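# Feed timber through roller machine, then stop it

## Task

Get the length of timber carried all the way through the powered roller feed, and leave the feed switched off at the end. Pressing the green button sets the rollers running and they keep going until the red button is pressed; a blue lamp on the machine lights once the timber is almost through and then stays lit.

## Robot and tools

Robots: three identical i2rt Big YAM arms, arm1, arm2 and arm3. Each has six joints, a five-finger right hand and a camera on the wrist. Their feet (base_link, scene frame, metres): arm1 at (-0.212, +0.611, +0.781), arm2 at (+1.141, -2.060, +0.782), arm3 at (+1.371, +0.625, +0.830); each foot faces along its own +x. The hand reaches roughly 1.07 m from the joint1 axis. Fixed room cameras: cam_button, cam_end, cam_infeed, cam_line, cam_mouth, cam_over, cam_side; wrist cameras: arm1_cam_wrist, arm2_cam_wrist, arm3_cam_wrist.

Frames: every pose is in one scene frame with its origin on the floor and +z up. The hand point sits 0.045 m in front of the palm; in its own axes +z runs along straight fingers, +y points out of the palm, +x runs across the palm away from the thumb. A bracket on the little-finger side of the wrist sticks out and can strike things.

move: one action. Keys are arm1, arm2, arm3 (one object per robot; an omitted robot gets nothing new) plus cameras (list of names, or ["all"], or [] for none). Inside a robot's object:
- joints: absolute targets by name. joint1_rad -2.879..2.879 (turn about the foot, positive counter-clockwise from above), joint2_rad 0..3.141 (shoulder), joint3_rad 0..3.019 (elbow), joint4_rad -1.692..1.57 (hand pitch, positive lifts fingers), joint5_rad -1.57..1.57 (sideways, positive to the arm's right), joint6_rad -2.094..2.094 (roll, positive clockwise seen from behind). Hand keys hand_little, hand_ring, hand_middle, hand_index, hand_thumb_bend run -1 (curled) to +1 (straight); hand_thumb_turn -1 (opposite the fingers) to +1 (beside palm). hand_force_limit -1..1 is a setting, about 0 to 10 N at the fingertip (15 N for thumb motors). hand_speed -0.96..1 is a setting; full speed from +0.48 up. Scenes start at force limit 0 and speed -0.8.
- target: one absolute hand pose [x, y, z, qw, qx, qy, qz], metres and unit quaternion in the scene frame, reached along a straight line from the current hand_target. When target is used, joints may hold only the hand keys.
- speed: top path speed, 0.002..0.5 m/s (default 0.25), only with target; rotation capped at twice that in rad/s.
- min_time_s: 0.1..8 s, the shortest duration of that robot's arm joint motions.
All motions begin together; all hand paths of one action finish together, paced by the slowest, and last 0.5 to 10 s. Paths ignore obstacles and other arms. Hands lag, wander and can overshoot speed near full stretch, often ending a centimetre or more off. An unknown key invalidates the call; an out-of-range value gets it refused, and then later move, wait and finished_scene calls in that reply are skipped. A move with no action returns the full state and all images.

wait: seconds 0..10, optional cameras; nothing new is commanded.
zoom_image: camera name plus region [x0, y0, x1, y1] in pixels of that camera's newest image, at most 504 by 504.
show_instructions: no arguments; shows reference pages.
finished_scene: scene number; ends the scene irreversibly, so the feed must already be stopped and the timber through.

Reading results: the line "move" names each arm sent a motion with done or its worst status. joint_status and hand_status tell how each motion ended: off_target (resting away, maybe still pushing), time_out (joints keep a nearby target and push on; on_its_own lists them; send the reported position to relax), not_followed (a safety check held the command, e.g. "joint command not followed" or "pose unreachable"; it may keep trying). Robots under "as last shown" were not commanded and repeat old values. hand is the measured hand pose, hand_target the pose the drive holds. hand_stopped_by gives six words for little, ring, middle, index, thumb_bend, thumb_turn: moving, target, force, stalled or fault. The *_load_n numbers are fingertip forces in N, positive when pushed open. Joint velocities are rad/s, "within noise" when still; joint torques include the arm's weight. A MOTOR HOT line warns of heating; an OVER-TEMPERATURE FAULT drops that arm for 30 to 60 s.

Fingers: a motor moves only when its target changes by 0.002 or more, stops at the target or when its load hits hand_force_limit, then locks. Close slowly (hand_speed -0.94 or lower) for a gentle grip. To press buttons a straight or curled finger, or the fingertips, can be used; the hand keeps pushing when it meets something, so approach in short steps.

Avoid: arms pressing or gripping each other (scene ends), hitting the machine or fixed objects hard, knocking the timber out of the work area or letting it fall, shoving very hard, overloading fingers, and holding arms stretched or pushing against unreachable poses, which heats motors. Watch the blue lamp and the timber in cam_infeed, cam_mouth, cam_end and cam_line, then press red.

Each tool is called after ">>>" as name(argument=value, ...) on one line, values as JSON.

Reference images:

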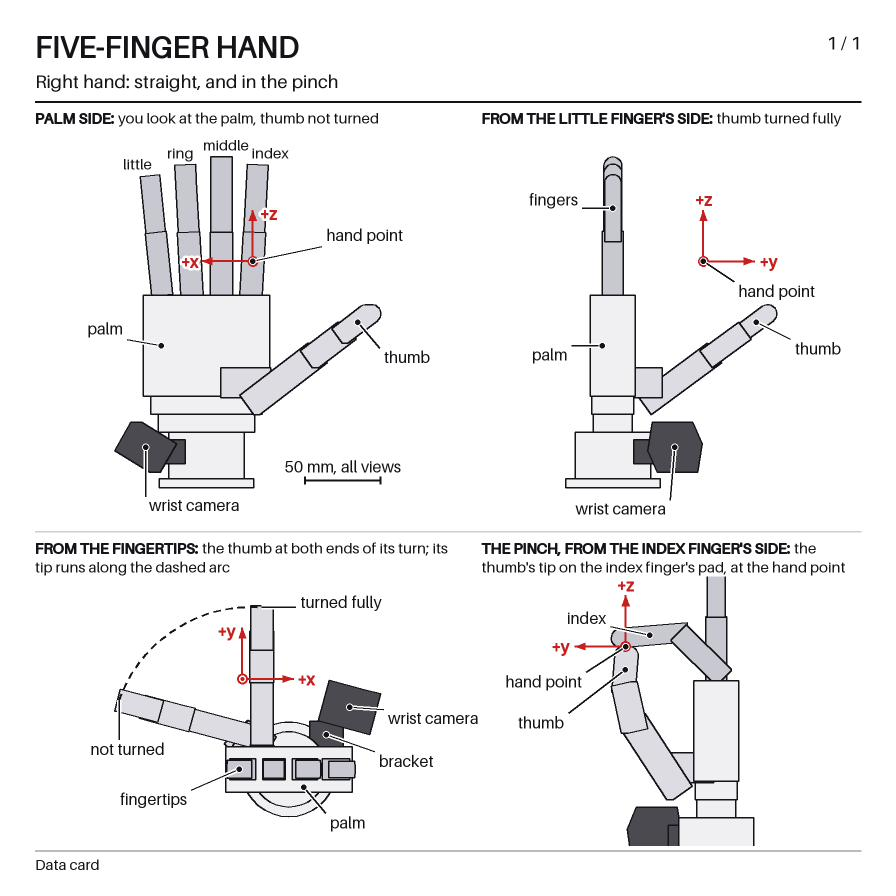

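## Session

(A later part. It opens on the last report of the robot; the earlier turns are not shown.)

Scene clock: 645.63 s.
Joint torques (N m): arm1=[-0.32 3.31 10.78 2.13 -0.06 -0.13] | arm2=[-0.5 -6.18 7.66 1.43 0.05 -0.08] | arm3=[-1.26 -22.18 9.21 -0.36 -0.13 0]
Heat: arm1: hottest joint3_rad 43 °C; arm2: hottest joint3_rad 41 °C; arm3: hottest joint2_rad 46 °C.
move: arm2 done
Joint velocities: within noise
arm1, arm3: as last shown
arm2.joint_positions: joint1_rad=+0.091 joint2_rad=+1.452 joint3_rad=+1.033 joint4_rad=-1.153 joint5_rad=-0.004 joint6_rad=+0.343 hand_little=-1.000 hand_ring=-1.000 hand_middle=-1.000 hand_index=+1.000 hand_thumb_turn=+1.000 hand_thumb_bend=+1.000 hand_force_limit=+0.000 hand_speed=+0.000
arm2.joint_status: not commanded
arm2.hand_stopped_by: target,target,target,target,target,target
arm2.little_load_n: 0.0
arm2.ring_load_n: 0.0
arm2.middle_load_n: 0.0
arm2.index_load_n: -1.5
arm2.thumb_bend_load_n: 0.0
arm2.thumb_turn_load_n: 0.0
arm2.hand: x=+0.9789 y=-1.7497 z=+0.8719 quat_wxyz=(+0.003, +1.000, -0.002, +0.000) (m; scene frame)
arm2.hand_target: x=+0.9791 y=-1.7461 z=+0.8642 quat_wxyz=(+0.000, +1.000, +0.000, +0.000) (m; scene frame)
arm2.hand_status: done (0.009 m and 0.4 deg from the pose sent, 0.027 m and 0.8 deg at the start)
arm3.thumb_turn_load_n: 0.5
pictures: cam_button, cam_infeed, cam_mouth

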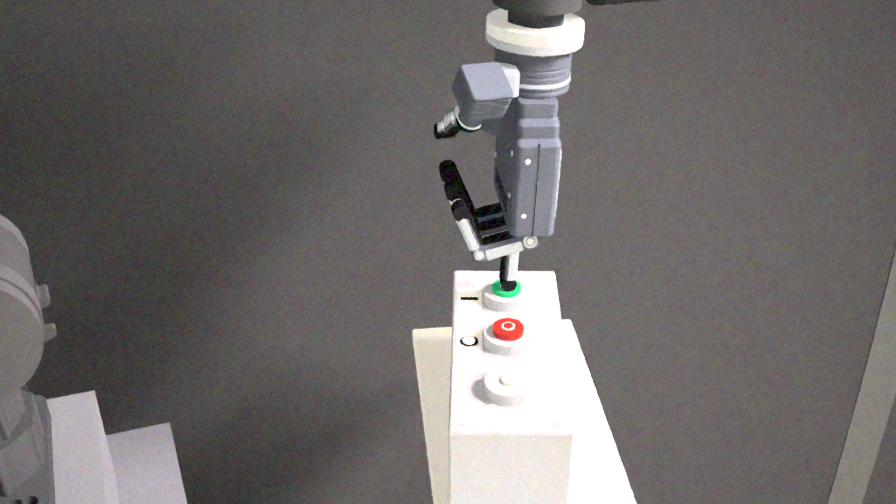

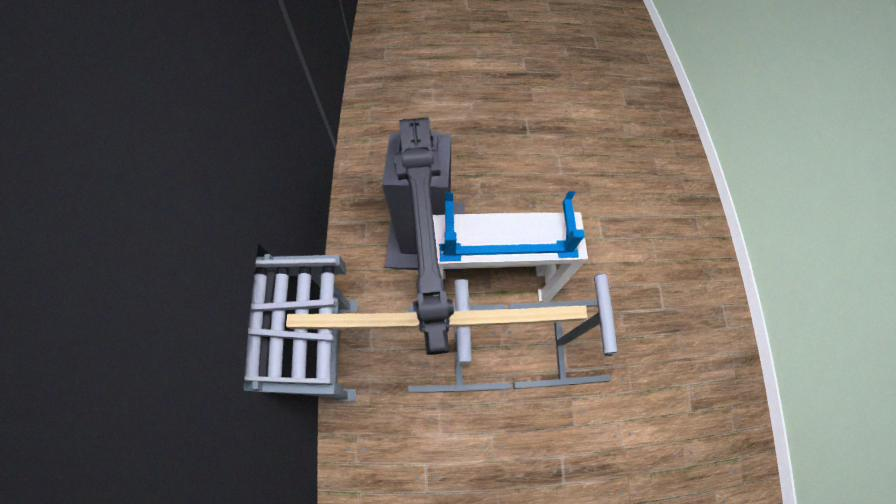

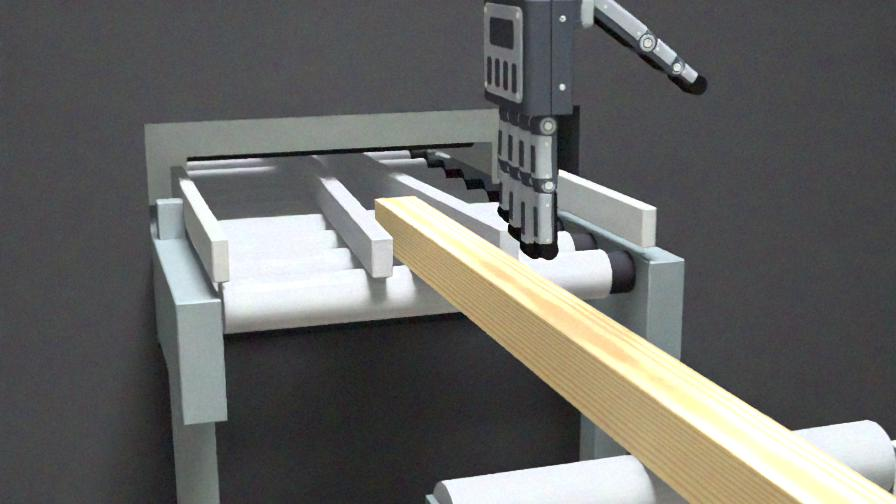

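>>> move(arm2={"target": [0.979, -1.746, 0.850, 0, 1, 0, 0], "speed": 0.06}, cameras=["cam_button", "cam_infeed", "cam_mouth"])

>>> zoom_image(camera="cam_button", region=[420, 180, 640, 400])

Scene clock: 649.53 s.
Joint torques (N m): arm1=[-0.62 3.72 10.82 2.14 -0.04 -0.11] | arm2=[-0.5 -4.95 6.68 2.25 0.07 -0.02] | arm3=[-1.49 -22.01 9.29 -0.34 -0.11 0.02]
Heat: arm1: hottest joint3_rad 43 °C; arm2: hottest joint3_rad 40 °C; arm3: hottest joint2_rad 46 °C.
move: arm2 off_target
Joint velocities: within noise
arm1, arm3: as last shown
arm2.joint_positions: joint1_rad=+0.091 joint2_rad=+1.452 joint3_rad=+1.021 joint4_rad=-1.134 joint5_rad=-0.004 joint6_rad=+0.337 hand_little=-1.000 hand_ring=-1.000 hand_middle=-1.000 hand_index=+1.000 hand_thumb_turn=+1.000 hand_thumb_bend=+1.000 hand_force_limit=+0.000 hand_speed=+0.000
arm2.joint_status: not commanded
arm2.hand_stopped_by: target,target,target,target,target,target
arm2.little_load_n: 0.0
arm2.ring_load_n: 0.0
arm2.middle_load_n: 0.0
arm2.index_load_n: -3.5
arm2.thumb_bend_load_n: 0.0
arm2.thumb_turn_load_n: 0.0
arm2.hand: x=+0.9792 y=-1.7499 z=+0.8675 quat_wxyz=(+0.000, +1.000, +0.001, -0.001) (m; scene frame)
arm2.hand_target: x=+0.9793 y=-1.7467 z=+0.8507 quat_wxyz=(+0.000, +1.000, +0.000, +0.000) (m; scene frame)
arm2.hand_status: off_target (0.018 m and 0.2 deg from the pose sent, 0.022 m and 0.4 deg at the start)
arm3.index_load_n: 0.5
arm3.thumb_turn_load_n: 0.0
pictures: cam_button, cam_infeed, cam_mouth

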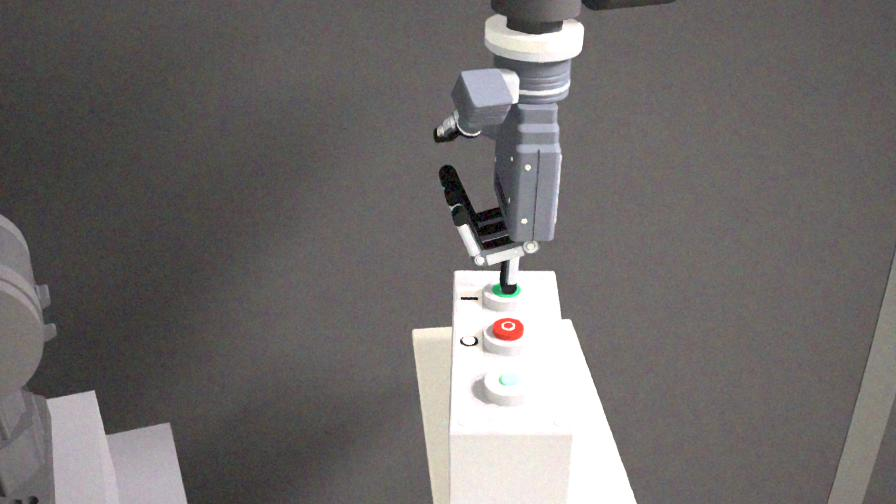

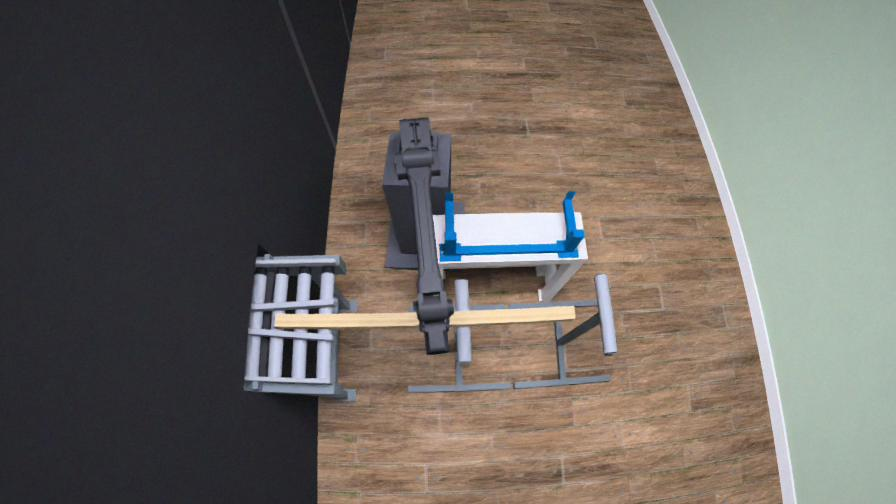

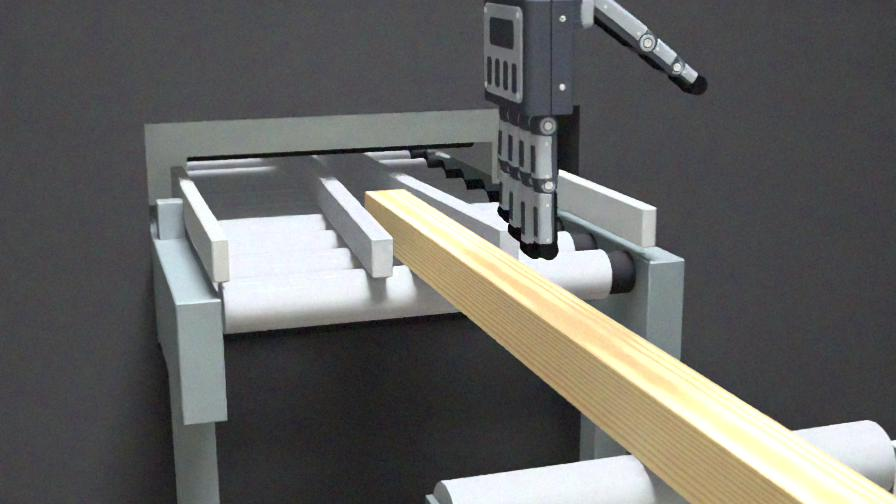

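Scaled by 2.291 from the camera's 896x504 image, which has a finer 1280x720 frame.

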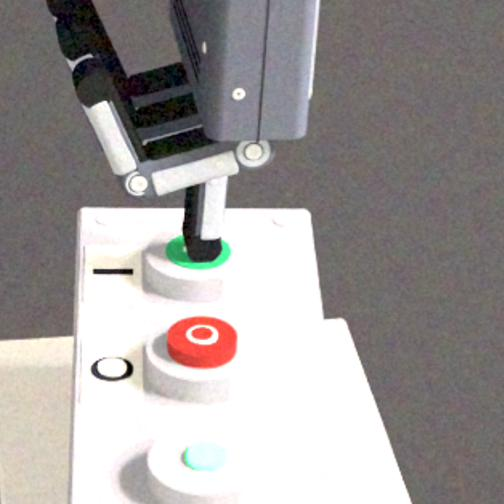

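>>> move(arm2={"target": [0.985, -1.746, 0.9, 0, 1, 0, 0], "speed": 0.2}, cameras=["cam_infeed"])

>>> move(arm2={"target": [1.039, -1.754, 0.89, 0, 1, 0, 0], "speed": 0.2}, cameras=["cam_infeed", "cam_button", "cam_over"])

>>> zoom_image(camera="cam_button", region=[420, 180, 640, 400])

Scene clock: 657.53 s.
Joint torques (N m): arm1=[-0.32 3.55 10.76 2.13 -0.05 -0.11] | arm2=[-0.85 -8.06 12.49 -0.32 0.08 -0.12] | arm3=[-1.26 -21.71 9.24 -0.38 -0.14 0.02]
Heat: arm1: hottest joint3_rad 43 °C; arm2: hottest joint3_rad 40 °C; arm3: hottest joint2_rad 46 °C.
move: arm2 off_target
Joint velocities: within noise
arm1, arm3: as last shown
arm2.joint_positions: joint1_rad=+0.081 joint2_rad=+1.435 joint3_rad=+1.033 joint4_rad=-1.213 joint5_rad=-0.004 joint6_rad=+0.333 hand_little=-1.000 hand_ring=-1.000 hand_middle=-1.000 hand_index=+1.000 hand_thumb_turn=+1.000 hand_thumb_bend=+1.000 hand_force_limit=+0.000 hand_speed=+0.000
arm2.joint_status: not commanded
arm2.hand_stopped_by: target,target,target,target,target,target
arm2.little_load_n: 0.0
arm2.ring_load_n: 0.0
arm2.middle_load_n: 0.0
arm2.index_load_n: 0.0
arm2.thumb_bend_load_n: 0.0
arm2.thumb_turn_load_n: 0.0
arm2.hand: x=+0.9872 y=-1.7631 z=+0.8805 quat_wxyz=(+0.023, +1.000, -0.001, +0.007) (m; scene frame)
arm2.hand_target: x=+0.9852 y=-1.7468 z=+0.8999 quat_wxyz=(+0.000, +1.000, +0.000, +0.000) (m; scene frame)
arm2.hand_status: off_target (0.026 m and 2.8 deg from the pose sent, 0.033 m and 0.2 deg at the start)
arm3.index_load_n: 0.0
pictures: cam_infeed

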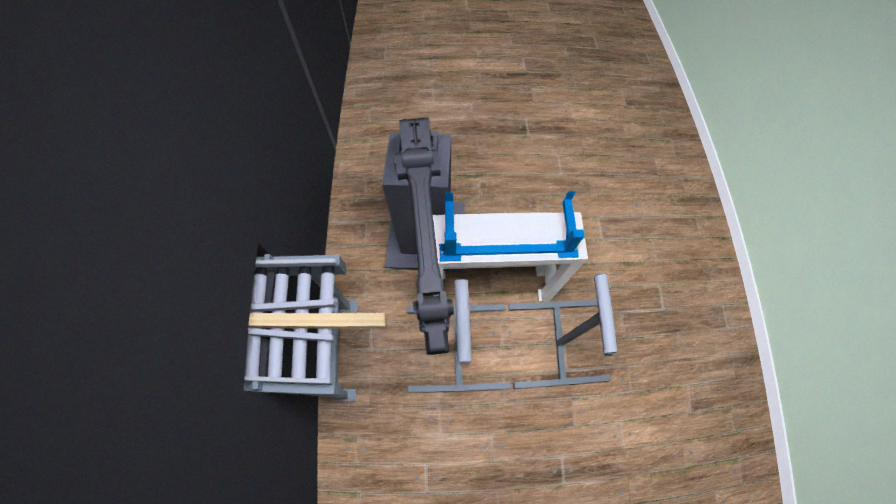

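Scene clock: 658.70 s.
Joint torques (N m): arm1=[-0.38 3.55 10.76 2.02 -0.04 -0.12] | arm2=[-0.09 -7.18 8.61 0.91 -0.05 -0.09] | arm3=[-1.38 -22.07 9.24 -0.35 -0.14 0.01]
Heat: arm1: hottest joint3_rad 43 °C; arm2: hottest joint3_rad 40 °C; arm3: hottest joint2_rad 46 °C.
move: arm2 done
Joint velocities: within noise
arm1, arm3: as last shown
arm1.little_load_n: 0.5
arm2.joint_positions: joint1_rad=-0.060 joint2_rad=+1.387 joint3_rad=+1.005 joint4_rad=-1.213 joint5_rad=-0.002 joint6_rad=+0.202 hand_little=-1.000 hand_ring=-1.000 hand_middle=-1.000 hand_index=+1.000 hand_thumb_turn=+1.000 hand_thumb_bend=+1.000 hand_force_limit=+0.000 hand_speed=+0.000
arm2.joint_status: not commanded
arm2.hand_stopped_by: target,target,target,target,target,target
arm2.little_load_n: 0.0
arm2.ring_load_n: 0.0
arm2.middle_load_n: 0.0
arm2.index_load_n: 0.0
arm2.thumb_bend_load_n: 0.0
arm2.thumb_turn_load_n: 0.0
arm2.hand: x=+1.0405 y=-1.7587 z=+0.8869 quat_wxyz=(+0.014, +1.000, -0.006, +0.003) (m; scene frame)
arm2.hand_target: x=+1.0389 y=-1.7541 z=+0.8901 quat_wxyz=(+0.000, +1.000, +0.000, +0.000) (m; scene frame)
arm2.hand_status: done (0.006 m and 1.8 deg from the pose sent, 0.053 m and 2.8 deg at the start)
pictures: cam_button, cam_infeed, cam_over

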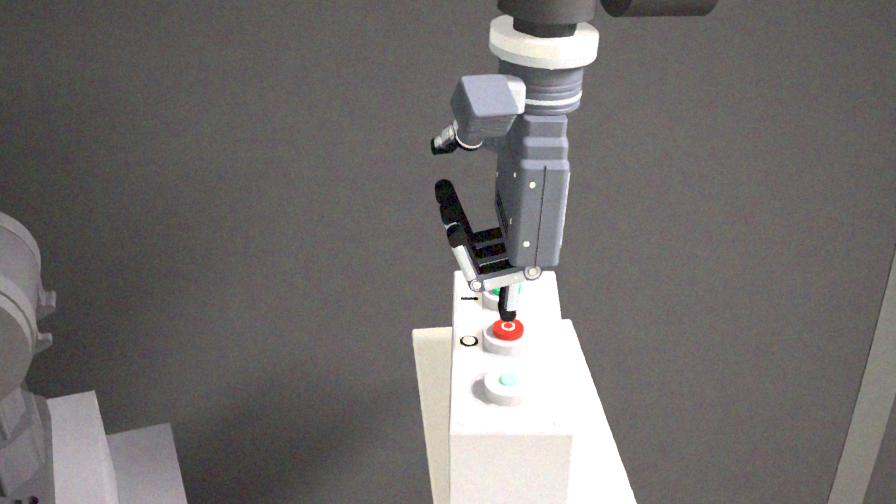

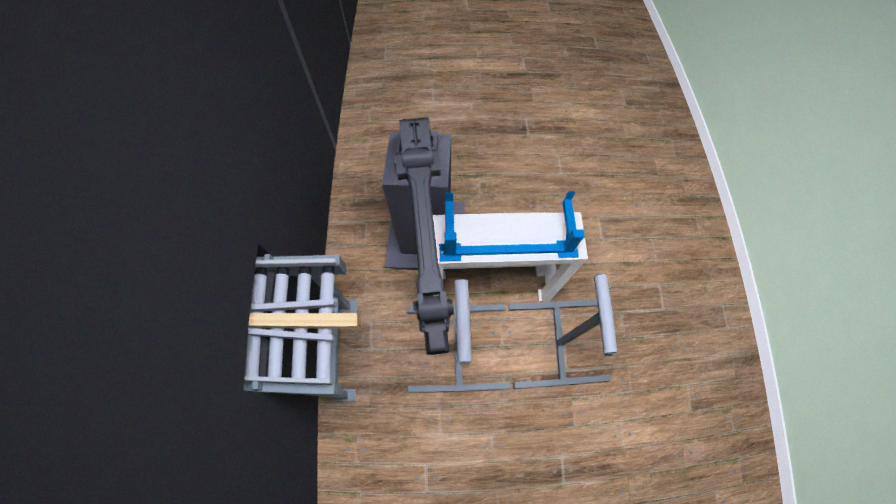

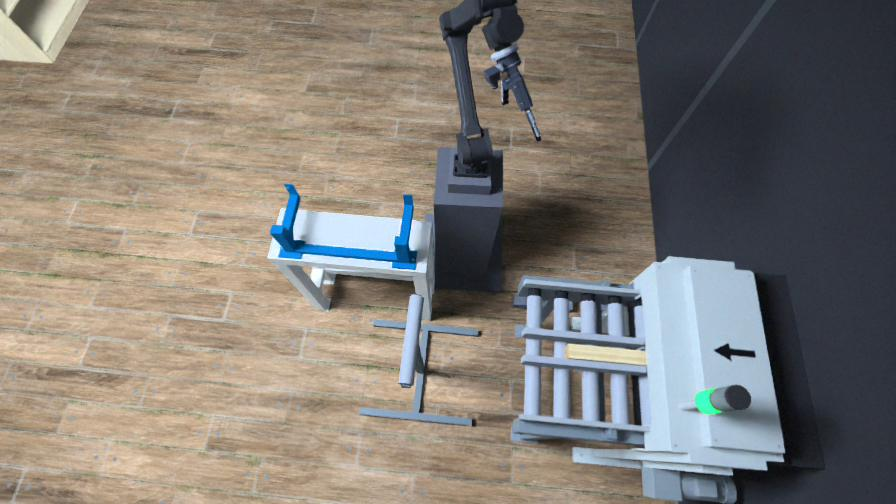

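Scaled by 2.291 from the camera's 896x504 image, which has a finer 1280x720 frame.

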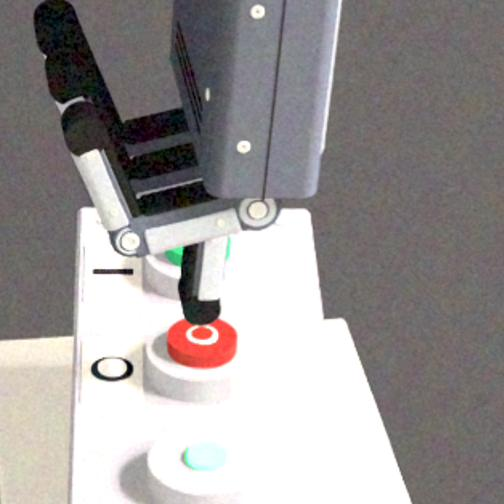

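>>> wait(seconds=0.5, cameras=["cam_over", "cam_infeed"])

Scene clock: 665.30 s.
Joint torques (N m): arm1=[-0.79 3.6 10.76 2.13 -0.06 -0.11] | arm2=[-0.09 -7.24 8.61 0.91 -0.05 -0.12] | arm3=[-1.26 -22.07 9.31 -0.35 -0.12 0.02]
Heat: arm1: hottest joint3_rad 43 °C; arm2: hottest joint3_rad 40 °C; arm3: hottest joint2_rad 47 °C.
Joint velocities: within noise
arm1.joint_positions: joint1_rad=+0.291 joint2_rad=+0.635 joint3_rad=+1.450 joint4_rad=-1.573 joint5_rad=-0.289 joint6_rad=-1.280 hand_little=+1.000 hand_ring=+1.000 hand_middle=+1.000 hand_index=+1.000 hand_thumb_turn=+1.000 hand_thumb_bend=+1.000 hand_force_limit=+0.000 hand_speed=-0.800
arm1.joint_status: not commanded
arm1.hand_stopped_by: target,target,target,target,target,target
arm1.little_load_n: -0.5
arm1.ring_load_n: 0.0
arm1.middle_load_n: 0.0
arm1.index_load_n: 0.0
arm1.thumb_bend_load_n: 0.0
arm1.thumb_turn_load_n: 0.0
arm1.hand: x=-0.1396 y=+0.4392 z=+1.2467 quat_wxyz=(+0.064, +0.697, -0.588, +0.406) (m; scene frame)
arm1.hand_target: x=-0.1399 y=+0.4402 z=+1.2545 quat_wxyz=(+0.069, +0.695, -0.584, +0.414) (m; scene frame)
arm1.hand_status: not commanded
arm2.joint_positions: joint1_rad=-0.060 joint2_rad=+1.387 joint3_rad=+1.005 joint4_rad=-1.213 joint5_rad=-0.002 joint6_rad=+0.201 hand_little=-1.000 hand_ring=-1.000 hand_middle=-1.000 hand_index=+1.000 hand_thumb_turn=+1.000 hand_thumb_bend=+1.000 hand_force_limit=+0.000 hand_speed=+0.000
arm2.joint_status: not commanded
arm2.hand_stopped_by: target,target,target,target,target,target
arm2.little_load_n: 0.0
arm2.ring_load_n: 0.0
arm2.middle_load_n: 0.0
arm2.index_load_n: 0.0
arm2.thumb_bend_load_n: 0.0
arm2.thumb_turn_load_n: 0.0
arm2.hand: x=+1.0405 y=-1.7587 z=+0.8869 quat_wxyz=(+0.014, +1.000, -0.006, +0.003) (m; scene frame)
arm2.hand_target: x=+1.0389 y=-1.7541 z=+0.8901 quat_wxyz=(+0.000, +1.000, +0.000, +0.000) (m; scene frame)
arm2.hand_status: done (0.006 m and 1.8 deg from the pose sent, 0.053 m and 2.8 deg at the start)
arm3.joint_positions: joint1_rad=+0.170 joint2_rad=+2.244 joint3_rad=+2.114 joint4_rad=-1.444 joint5_rad=-0.003 joint6_rad=+0.109 hand_little=+1.000 hand_ring=+1.000 hand_middle=+1.000 hand_index=+1.000 hand_thumb_turn=-1.000 hand_thumb_bend=+0.975 hand_force_limit=+0.100 hand_speed=-0.500
arm3.joint_status: not commanded
arm3.hand_stopped_by: target,target,target,target,force,target
arm3.little_load_n: 0.0
arm3.ring_load_n: 0.0
arm3.middle_load_n: 0.0
arm3.index_load_n: 0.0
arm3.thumb_bend_load_n: -0.5
arm3.thumb_turn_load_n: 0.0
arm3.hand: x=+1.4605 y=-0.0018 z=+0.8994 quat_wxyz=(+0.003, -0.013, -1.000, +0.001) (m; scene frame)
arm3.hand_target: x=+1.4599 y=-0.0113 z=+0.9201 quat_wxyz=(+0.000, -0.013, -1.000, +0.020) (m; scene frame)
arm3.hand_status: not commanded
wait: 0.50 s; at rest from the start
pictures: cam_infeed, cam_over

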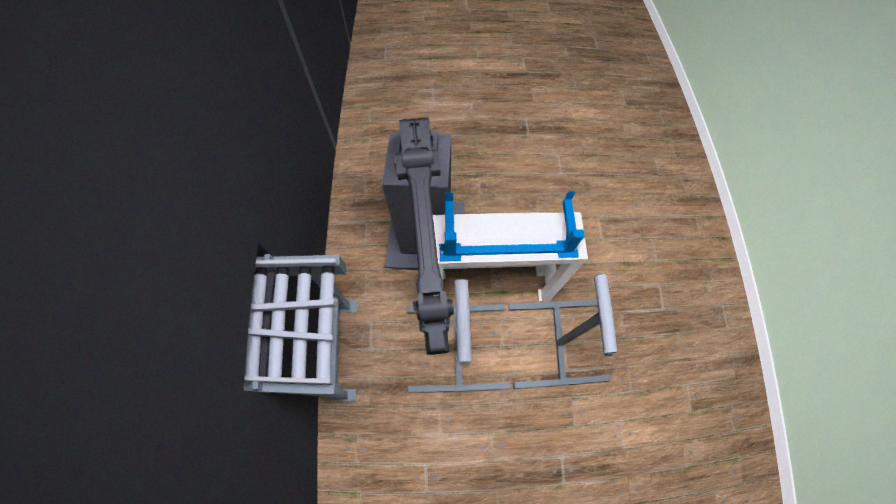

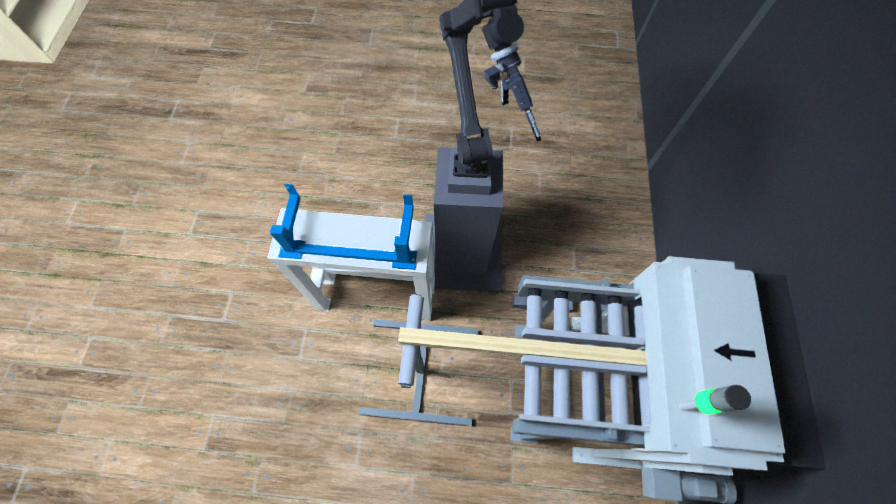

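>>> move(arm2={"target": [1.039, -1.754, 0.845, 0, 1, 0, 0], "speed": 0.15}, cameras=["cam_over", "cam_button"])

>>> move(arm2={"target": [1.039, -1.754, 0.9, 0, 1, 0, 0], "speed": 0.15}, cameras=["cam_over", "cam_button", "cam_side"])

Scene clock: 686.10 s.
Joint torques (N m): arm1=[-0.56 3.49 10.7 2.11 -0.05 -0.12] | arm2=[-0.15 -3.66 6.06 2.58 0.08 0.01] | arm3=[-1.26 -22.12 9.2 -0.38 -0.13 0]
Heat: arm1: hottest joint3_rad 43 °C; arm2: hottest joint3_rad 39 °C; arm3: hottest joint2_rad 47 °C.
move: arm2 off_target
Joint velocities: within noise
arm1, arm3: as last shown
arm1.little_load_n: 0.0
arm2.joint_positions: joint1_rad=-0.060 joint2_rad=+1.392 joint3_rad=+0.957 joint4_rad=-1.124 joint5_rad=-0.005 joint6_rad=+0.189 hand_little=-1.000 hand_ring=-1.000 hand_middle=-1.000 hand_index=+0.999 hand_thumb_turn=+1.000 hand_thumb_bend=+1.000 hand_force_limit=+0.000 hand_speed=+0.000
arm2.joint_status: not commanded
arm2.hand_stopped_by: target,target,target,target,target,target
arm2.little_load_n: 0.0
arm2.ring_load_n: 0.0
arm2.middle_load_n: 0.0
arm2.index_load_n: -4.5
arm2.thumb_bend_load_n: 0.0
arm2.thumb_turn_load_n: 0.0
arm2.hand: x=+1.0401 y=-1.7562 z=+0.8662 quat_wxyz=(-0.003, +1.000, +0.000, -0.002) (m; scene frame)
arm2.hand_target: x=+1.0393 y=-1.7551 z=+0.8461 quat_wxyz=(+0.000, +1.000, +0.000, +0.000) (m; scene frame)
arm2.hand_status: off_target (0.021 m and 0.4 deg from the pose sent, 0.042 m and 1.8 deg at the start)
arm3.thumb_bend_load_n: 0.0
pictures: cam_button, cam_over

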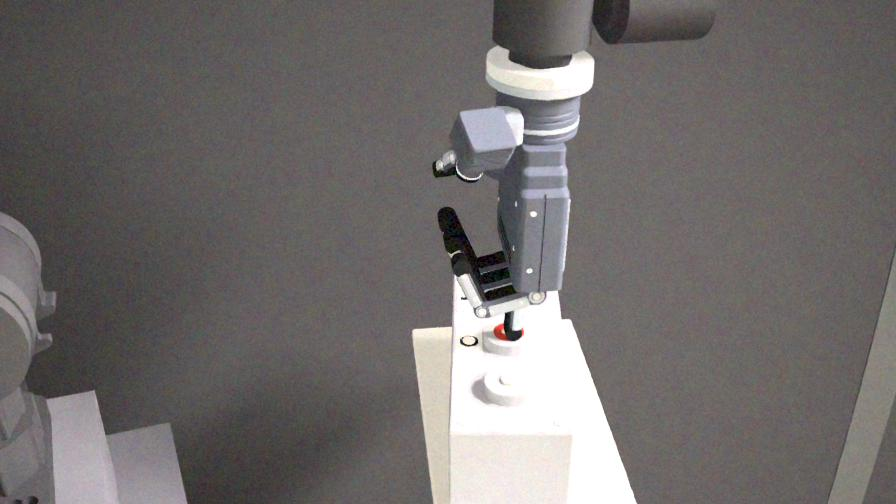

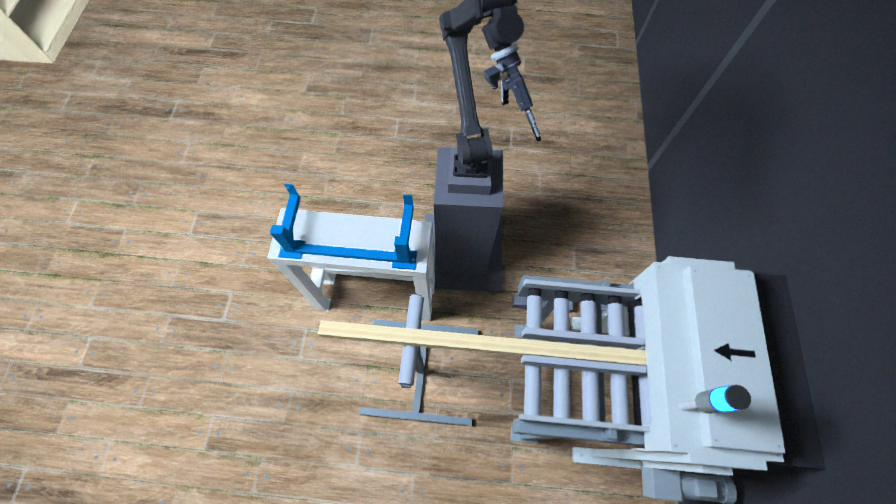

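Scene clock: 687.07 s.
Joint torques (N m): arm1=[-0.5 3.55 10.78 2.09 -0.04 -0.11] | arm2=[-0.15 -7.24 12.31 -0.32 0.06 0.01] | arm3=[-1.2 -22.07 9.22 -0.34 -0.14 0.01]
Heat: arm1: hottest joint3_rad 43 °C; arm2: hottest joint3_rad 39 °C; arm3: hottest joint2_rad 47 °C.
move: arm2 off_target
Joint velocities: within noise
arm1, arm3: as last shown
arm2.joint_positions: joint1_rad=-0.060 joint2_rad=+1.379 joint3_rad=+0.979 joint4_rad=-1.212 joint5_rad=-0.005 joint6_rad=+0.189 hand_little=-1.000 hand_ring=-1.000 hand_middle=-1.000 hand_index=+1.000 hand_thumb_turn=+1.000 hand_thumb_bend=+1.000 hand_force_limit=+0.000 hand_speed=+0.000
arm2.joint_status: not commanded
arm2.hand_stopped_by: target,target,target,target,target,target
arm2.little_load_n: 0.0
arm2.ring_load_n: 0.0
arm2.middle_load_n: 0.0
arm2.index_load_n: 0.0
arm2.thumb_bend_load_n: 0.0
arm2.thumb_turn_load_n: 0.0
arm2.hand: x=+1.0427 y=-1.7696 z=+0.8819 quat_wxyz=(+0.023, +1.000, +0.000, +0.003) (m; scene frame)
arm2.hand_target: x=+1.0391 y=-1.7547 z=+0.9000 quat_wxyz=(+0.000, +1.000, +0.000, +0.000) (m; scene frame)
arm2.hand_status: off_target (0.024 m and 2.6 deg from the pose sent, 0.034 m and 0.4 deg at the start)
pictures: cam_button, cam_over, cam_side

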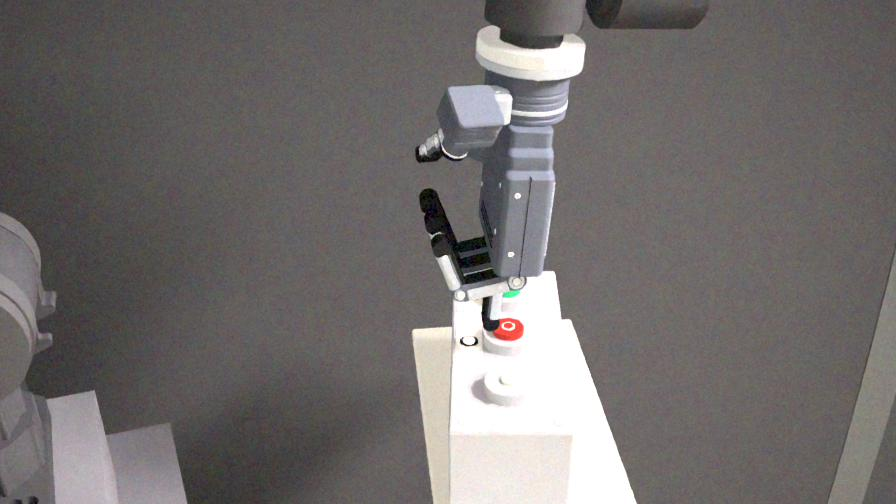

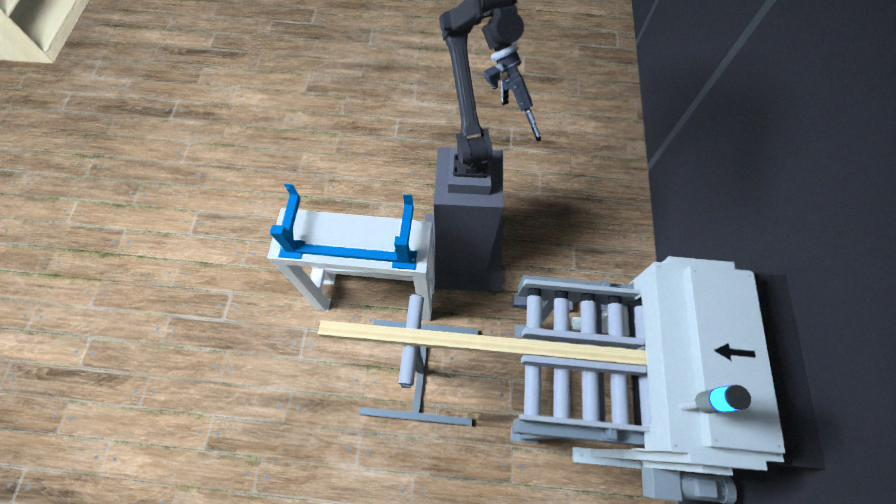

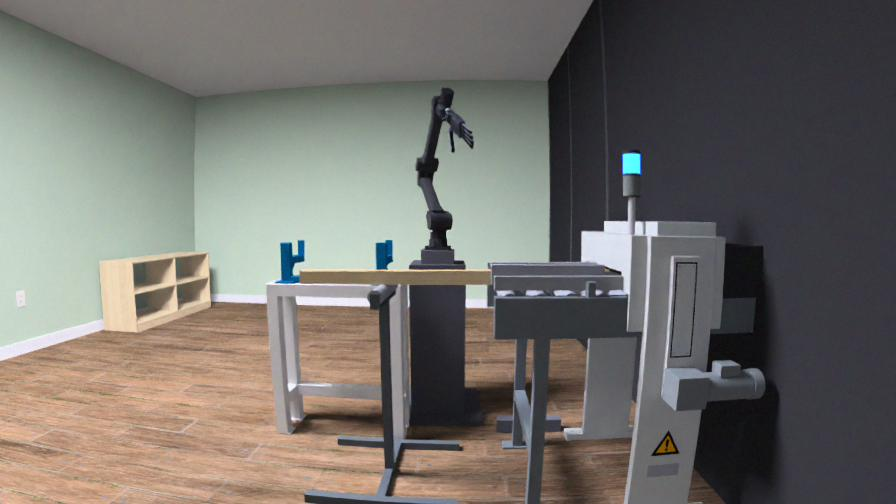

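>>> move(arm1={"target": [-0.09, -0.005, 0.92, 0, 0, 1, 0], "speed": 0.3, "joints": {"hand_thumb_turn": -1, "hand_speed": 0, "hand_little": 1, "hand_ring": 1, "hand_middle": 1, "hand_index": 1, "hand_thumb_bend": 1}}, cameras=["cam_over", "cam_side", "cam_end", "cam_button", "arm1_cam_wrist"])

Scene clock: 765.47 s.
Joint torques (N m): arm1=[-0.73 -22.24 15.84 -0.1 0.02 0.05] | arm2=[-0.15 -7.24 12.31 -0.29 0.06 0.01] | arm3=[-1.32 -21.89 9.24 -0.38 -0.13 0.01]
Heat: arm1: hottest joint3_rad 44 °C; arm2: hottest joint3_rad 42 °C; arm3: hottest joint2_rad 48 °C.
move: arm1 off_target
Joint velocities: within noise
arm1.joint_positions: joint1_rad=+0.095 joint2_rad=+2.180 joint3_rad=+2.170 joint4_rad=-1.585 joint5_rad=-0.007 joint6_rad=+0.115 hand_little=+1.000 hand_ring=+1.000 hand_middle=+1.000 hand_index=+1.000 hand_thumb_turn=-1.000 hand_thumb_bend=+1.000 hand_force_limit=+0.000 hand_speed=+0.000
arm1.joint_status: all done
arm1.hand_stopped_by: target,target,target,target,target,target
arm1.little_load_n: 0.0
arm1.ring_load_n: 0.0
arm1.middle_load_n: 0.0
arm1.index_load_n: 0.0
arm1.thumb_bend_load_n: -0.5
arm1.thumb_turn_load_n: 0.0
arm1.hand: x=-0.0902 y=+0.0087 z=+0.9143 quat_wxyz=(+0.002, +0.010, -1.000, -0.011) (m; scene frame)
arm1.hand_target: x=-0.0900 y=-0.0043 z=+0.9199 quat_wxyz=(+0.000, +0.000, -1.000, +0.001) (m; scene frame)
arm1.hand_status: off_target (0.015 m and 1.7 deg from the pose sent, 0.554 m and 108.0 deg at the start)
arm2, arm3: as last shown
pictures: arm1_cam_wrist, cam_button, cam_end, cam_over, cam_side
camera_calibration:
arm1_cam_wrist: T_world_to_cam=[[-0.327792, 0.944739, 0.00463566, -0.0481526], [0.812597, 0.279434, 0.511471, -0.394266], [0.481911, 0.171423, -0.859288, 0.938099], [0, 0, 0, 1]] pos_world=[-0.147485, -0.00514887, 1.00798]

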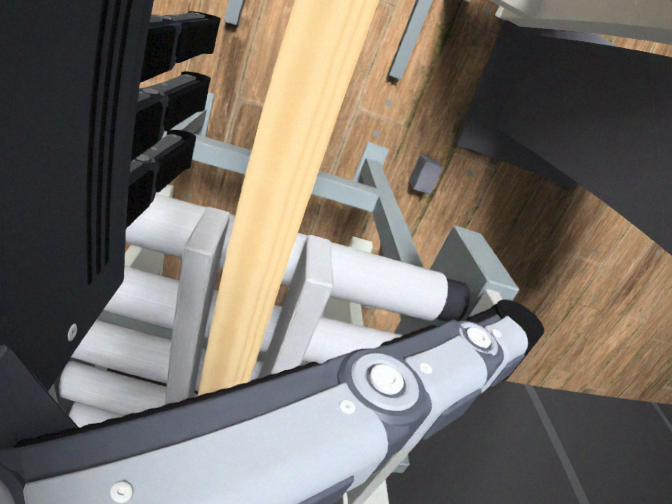

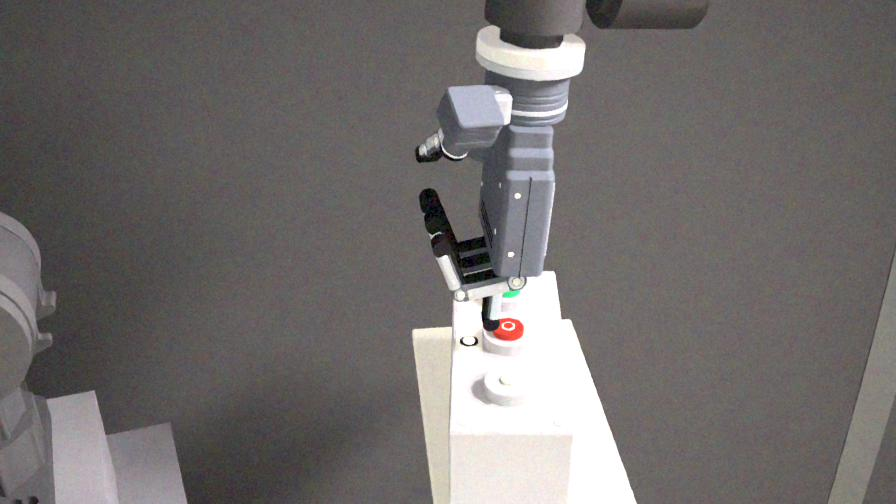

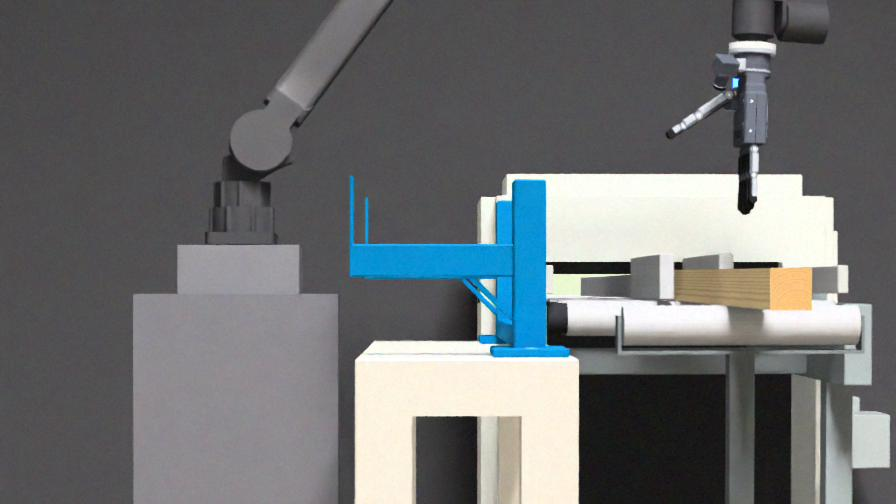

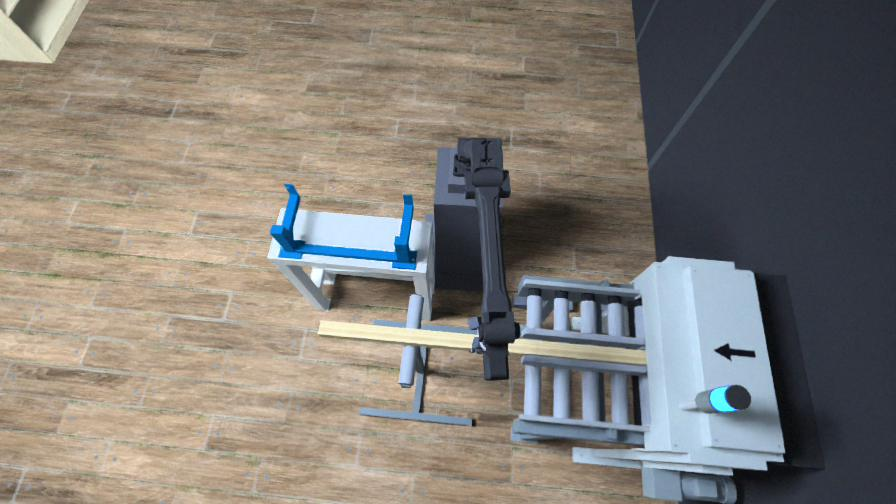

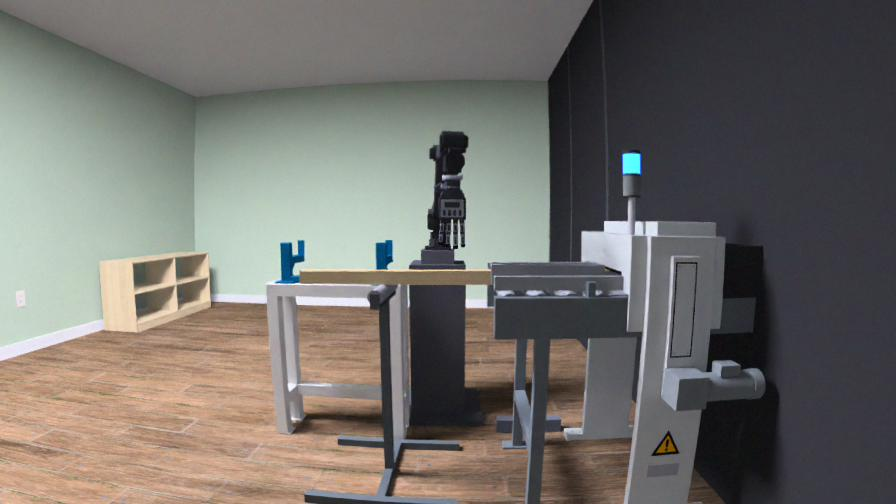

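>>> move(arm1={"target": [-0.075, -0.010, 0.80, 0, 0, 1, 0], "speed": 0.15}, cameras=["cam_side", "cam_end", "arm1_cam_wrist"])

Scene clock: 822.03 s.
Joint torques (N m): arm1=[0.09 -22.24 9.54 1.03 0.03 0.04] | arm2=[-0.15 -7.24 12.31 -0.31 0.06 0.01] | arm3=[-1.49 -22.18 9.25 -0.34 -0.15 0.01]
Heat: arm1: hottest joint3_rad 57 °C; arm2: hottest joint3_rad 44 °C; arm3: hottest joint2_rad 48 °C.
move: arm1 off_target
Joint velocities: within noise
arm1.joint_positions: joint1_rad=+0.105 joint2_rad=+2.247 joint3_rad=+2.047 joint4_rad=-1.347 joint5_rad=-0.007 joint6_rad=+0.138 hand_little=+1.000 hand_ring=+1.000 hand_middle=+1.000 hand_index=+1.000 hand_thumb_turn=-1.000 hand_thumb_bend=+1.000 hand_force_limit=+0.000 hand_speed=+0.000
arm1.joint_status: not commanded
arm1.hand_stopped_by: target,target,target,target,target,target
arm1.little_load_n: 0.0
arm1.ring_load_n: 0.0
arm1.middle_load_n: 0.0
arm1.index_load_n: 0.0
arm1.thumb_bend_load_n: 0.0
arm1.thumb_turn_load_n: 0.0
arm1.hand: x=-0.0801 y=-0.0137 z=+0.8210 quat_wxyz=(-0.001, +0.004, -1.000, +0.013) (m; scene frame)
arm1.hand_target: x=-0.0752 y=-0.0096 z=+0.8004 quat_wxyz=(+0.000, +0.000, -1.000, +0.000) (m; scene frame)
arm1.hand_status: off_target (0.022 m and 1.6 deg from the pose sent, 0.117 m and 1.6 deg at the start)
arm2, arm3: as last shown
pictures: arm1_cam_wrist, cam_end, cam_side
camera_calibration:
arm1_cam_wrist: T_world_to_cam=[[-0.316867, 0.9475, -0.0428858, 0.0166219], [0.812466, 0.294483, 0.503168, -0.341483], [0.489381, 0.124594, -0.863124, 0.859962], [0, 0, 0, 1]] pos_world=[-0.138138, -0.0223345, 0.91479]

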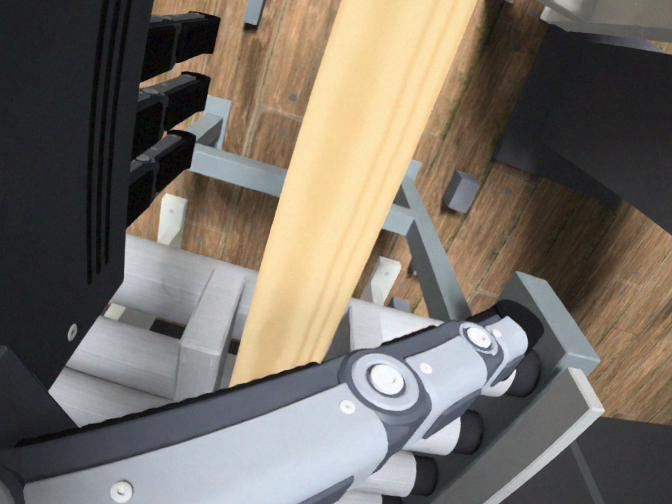

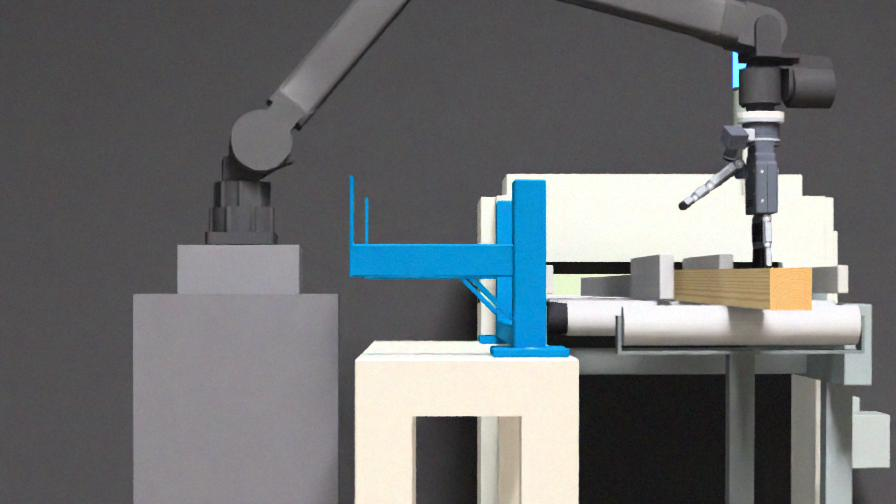

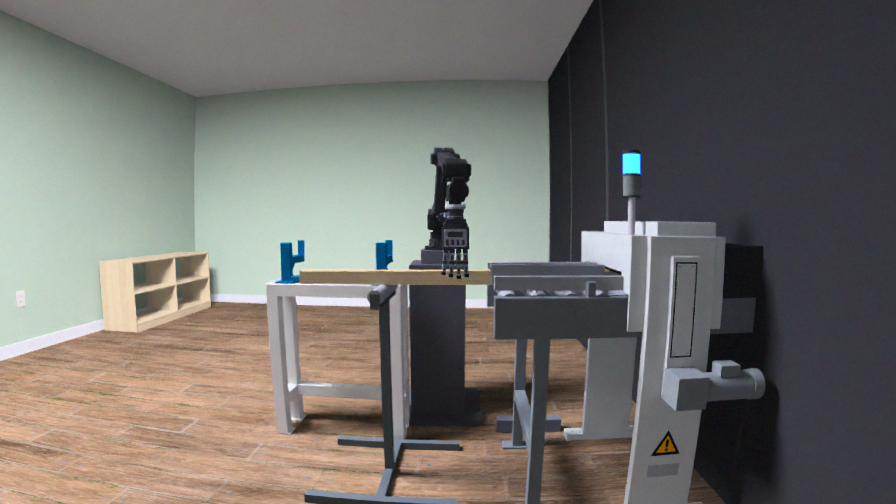

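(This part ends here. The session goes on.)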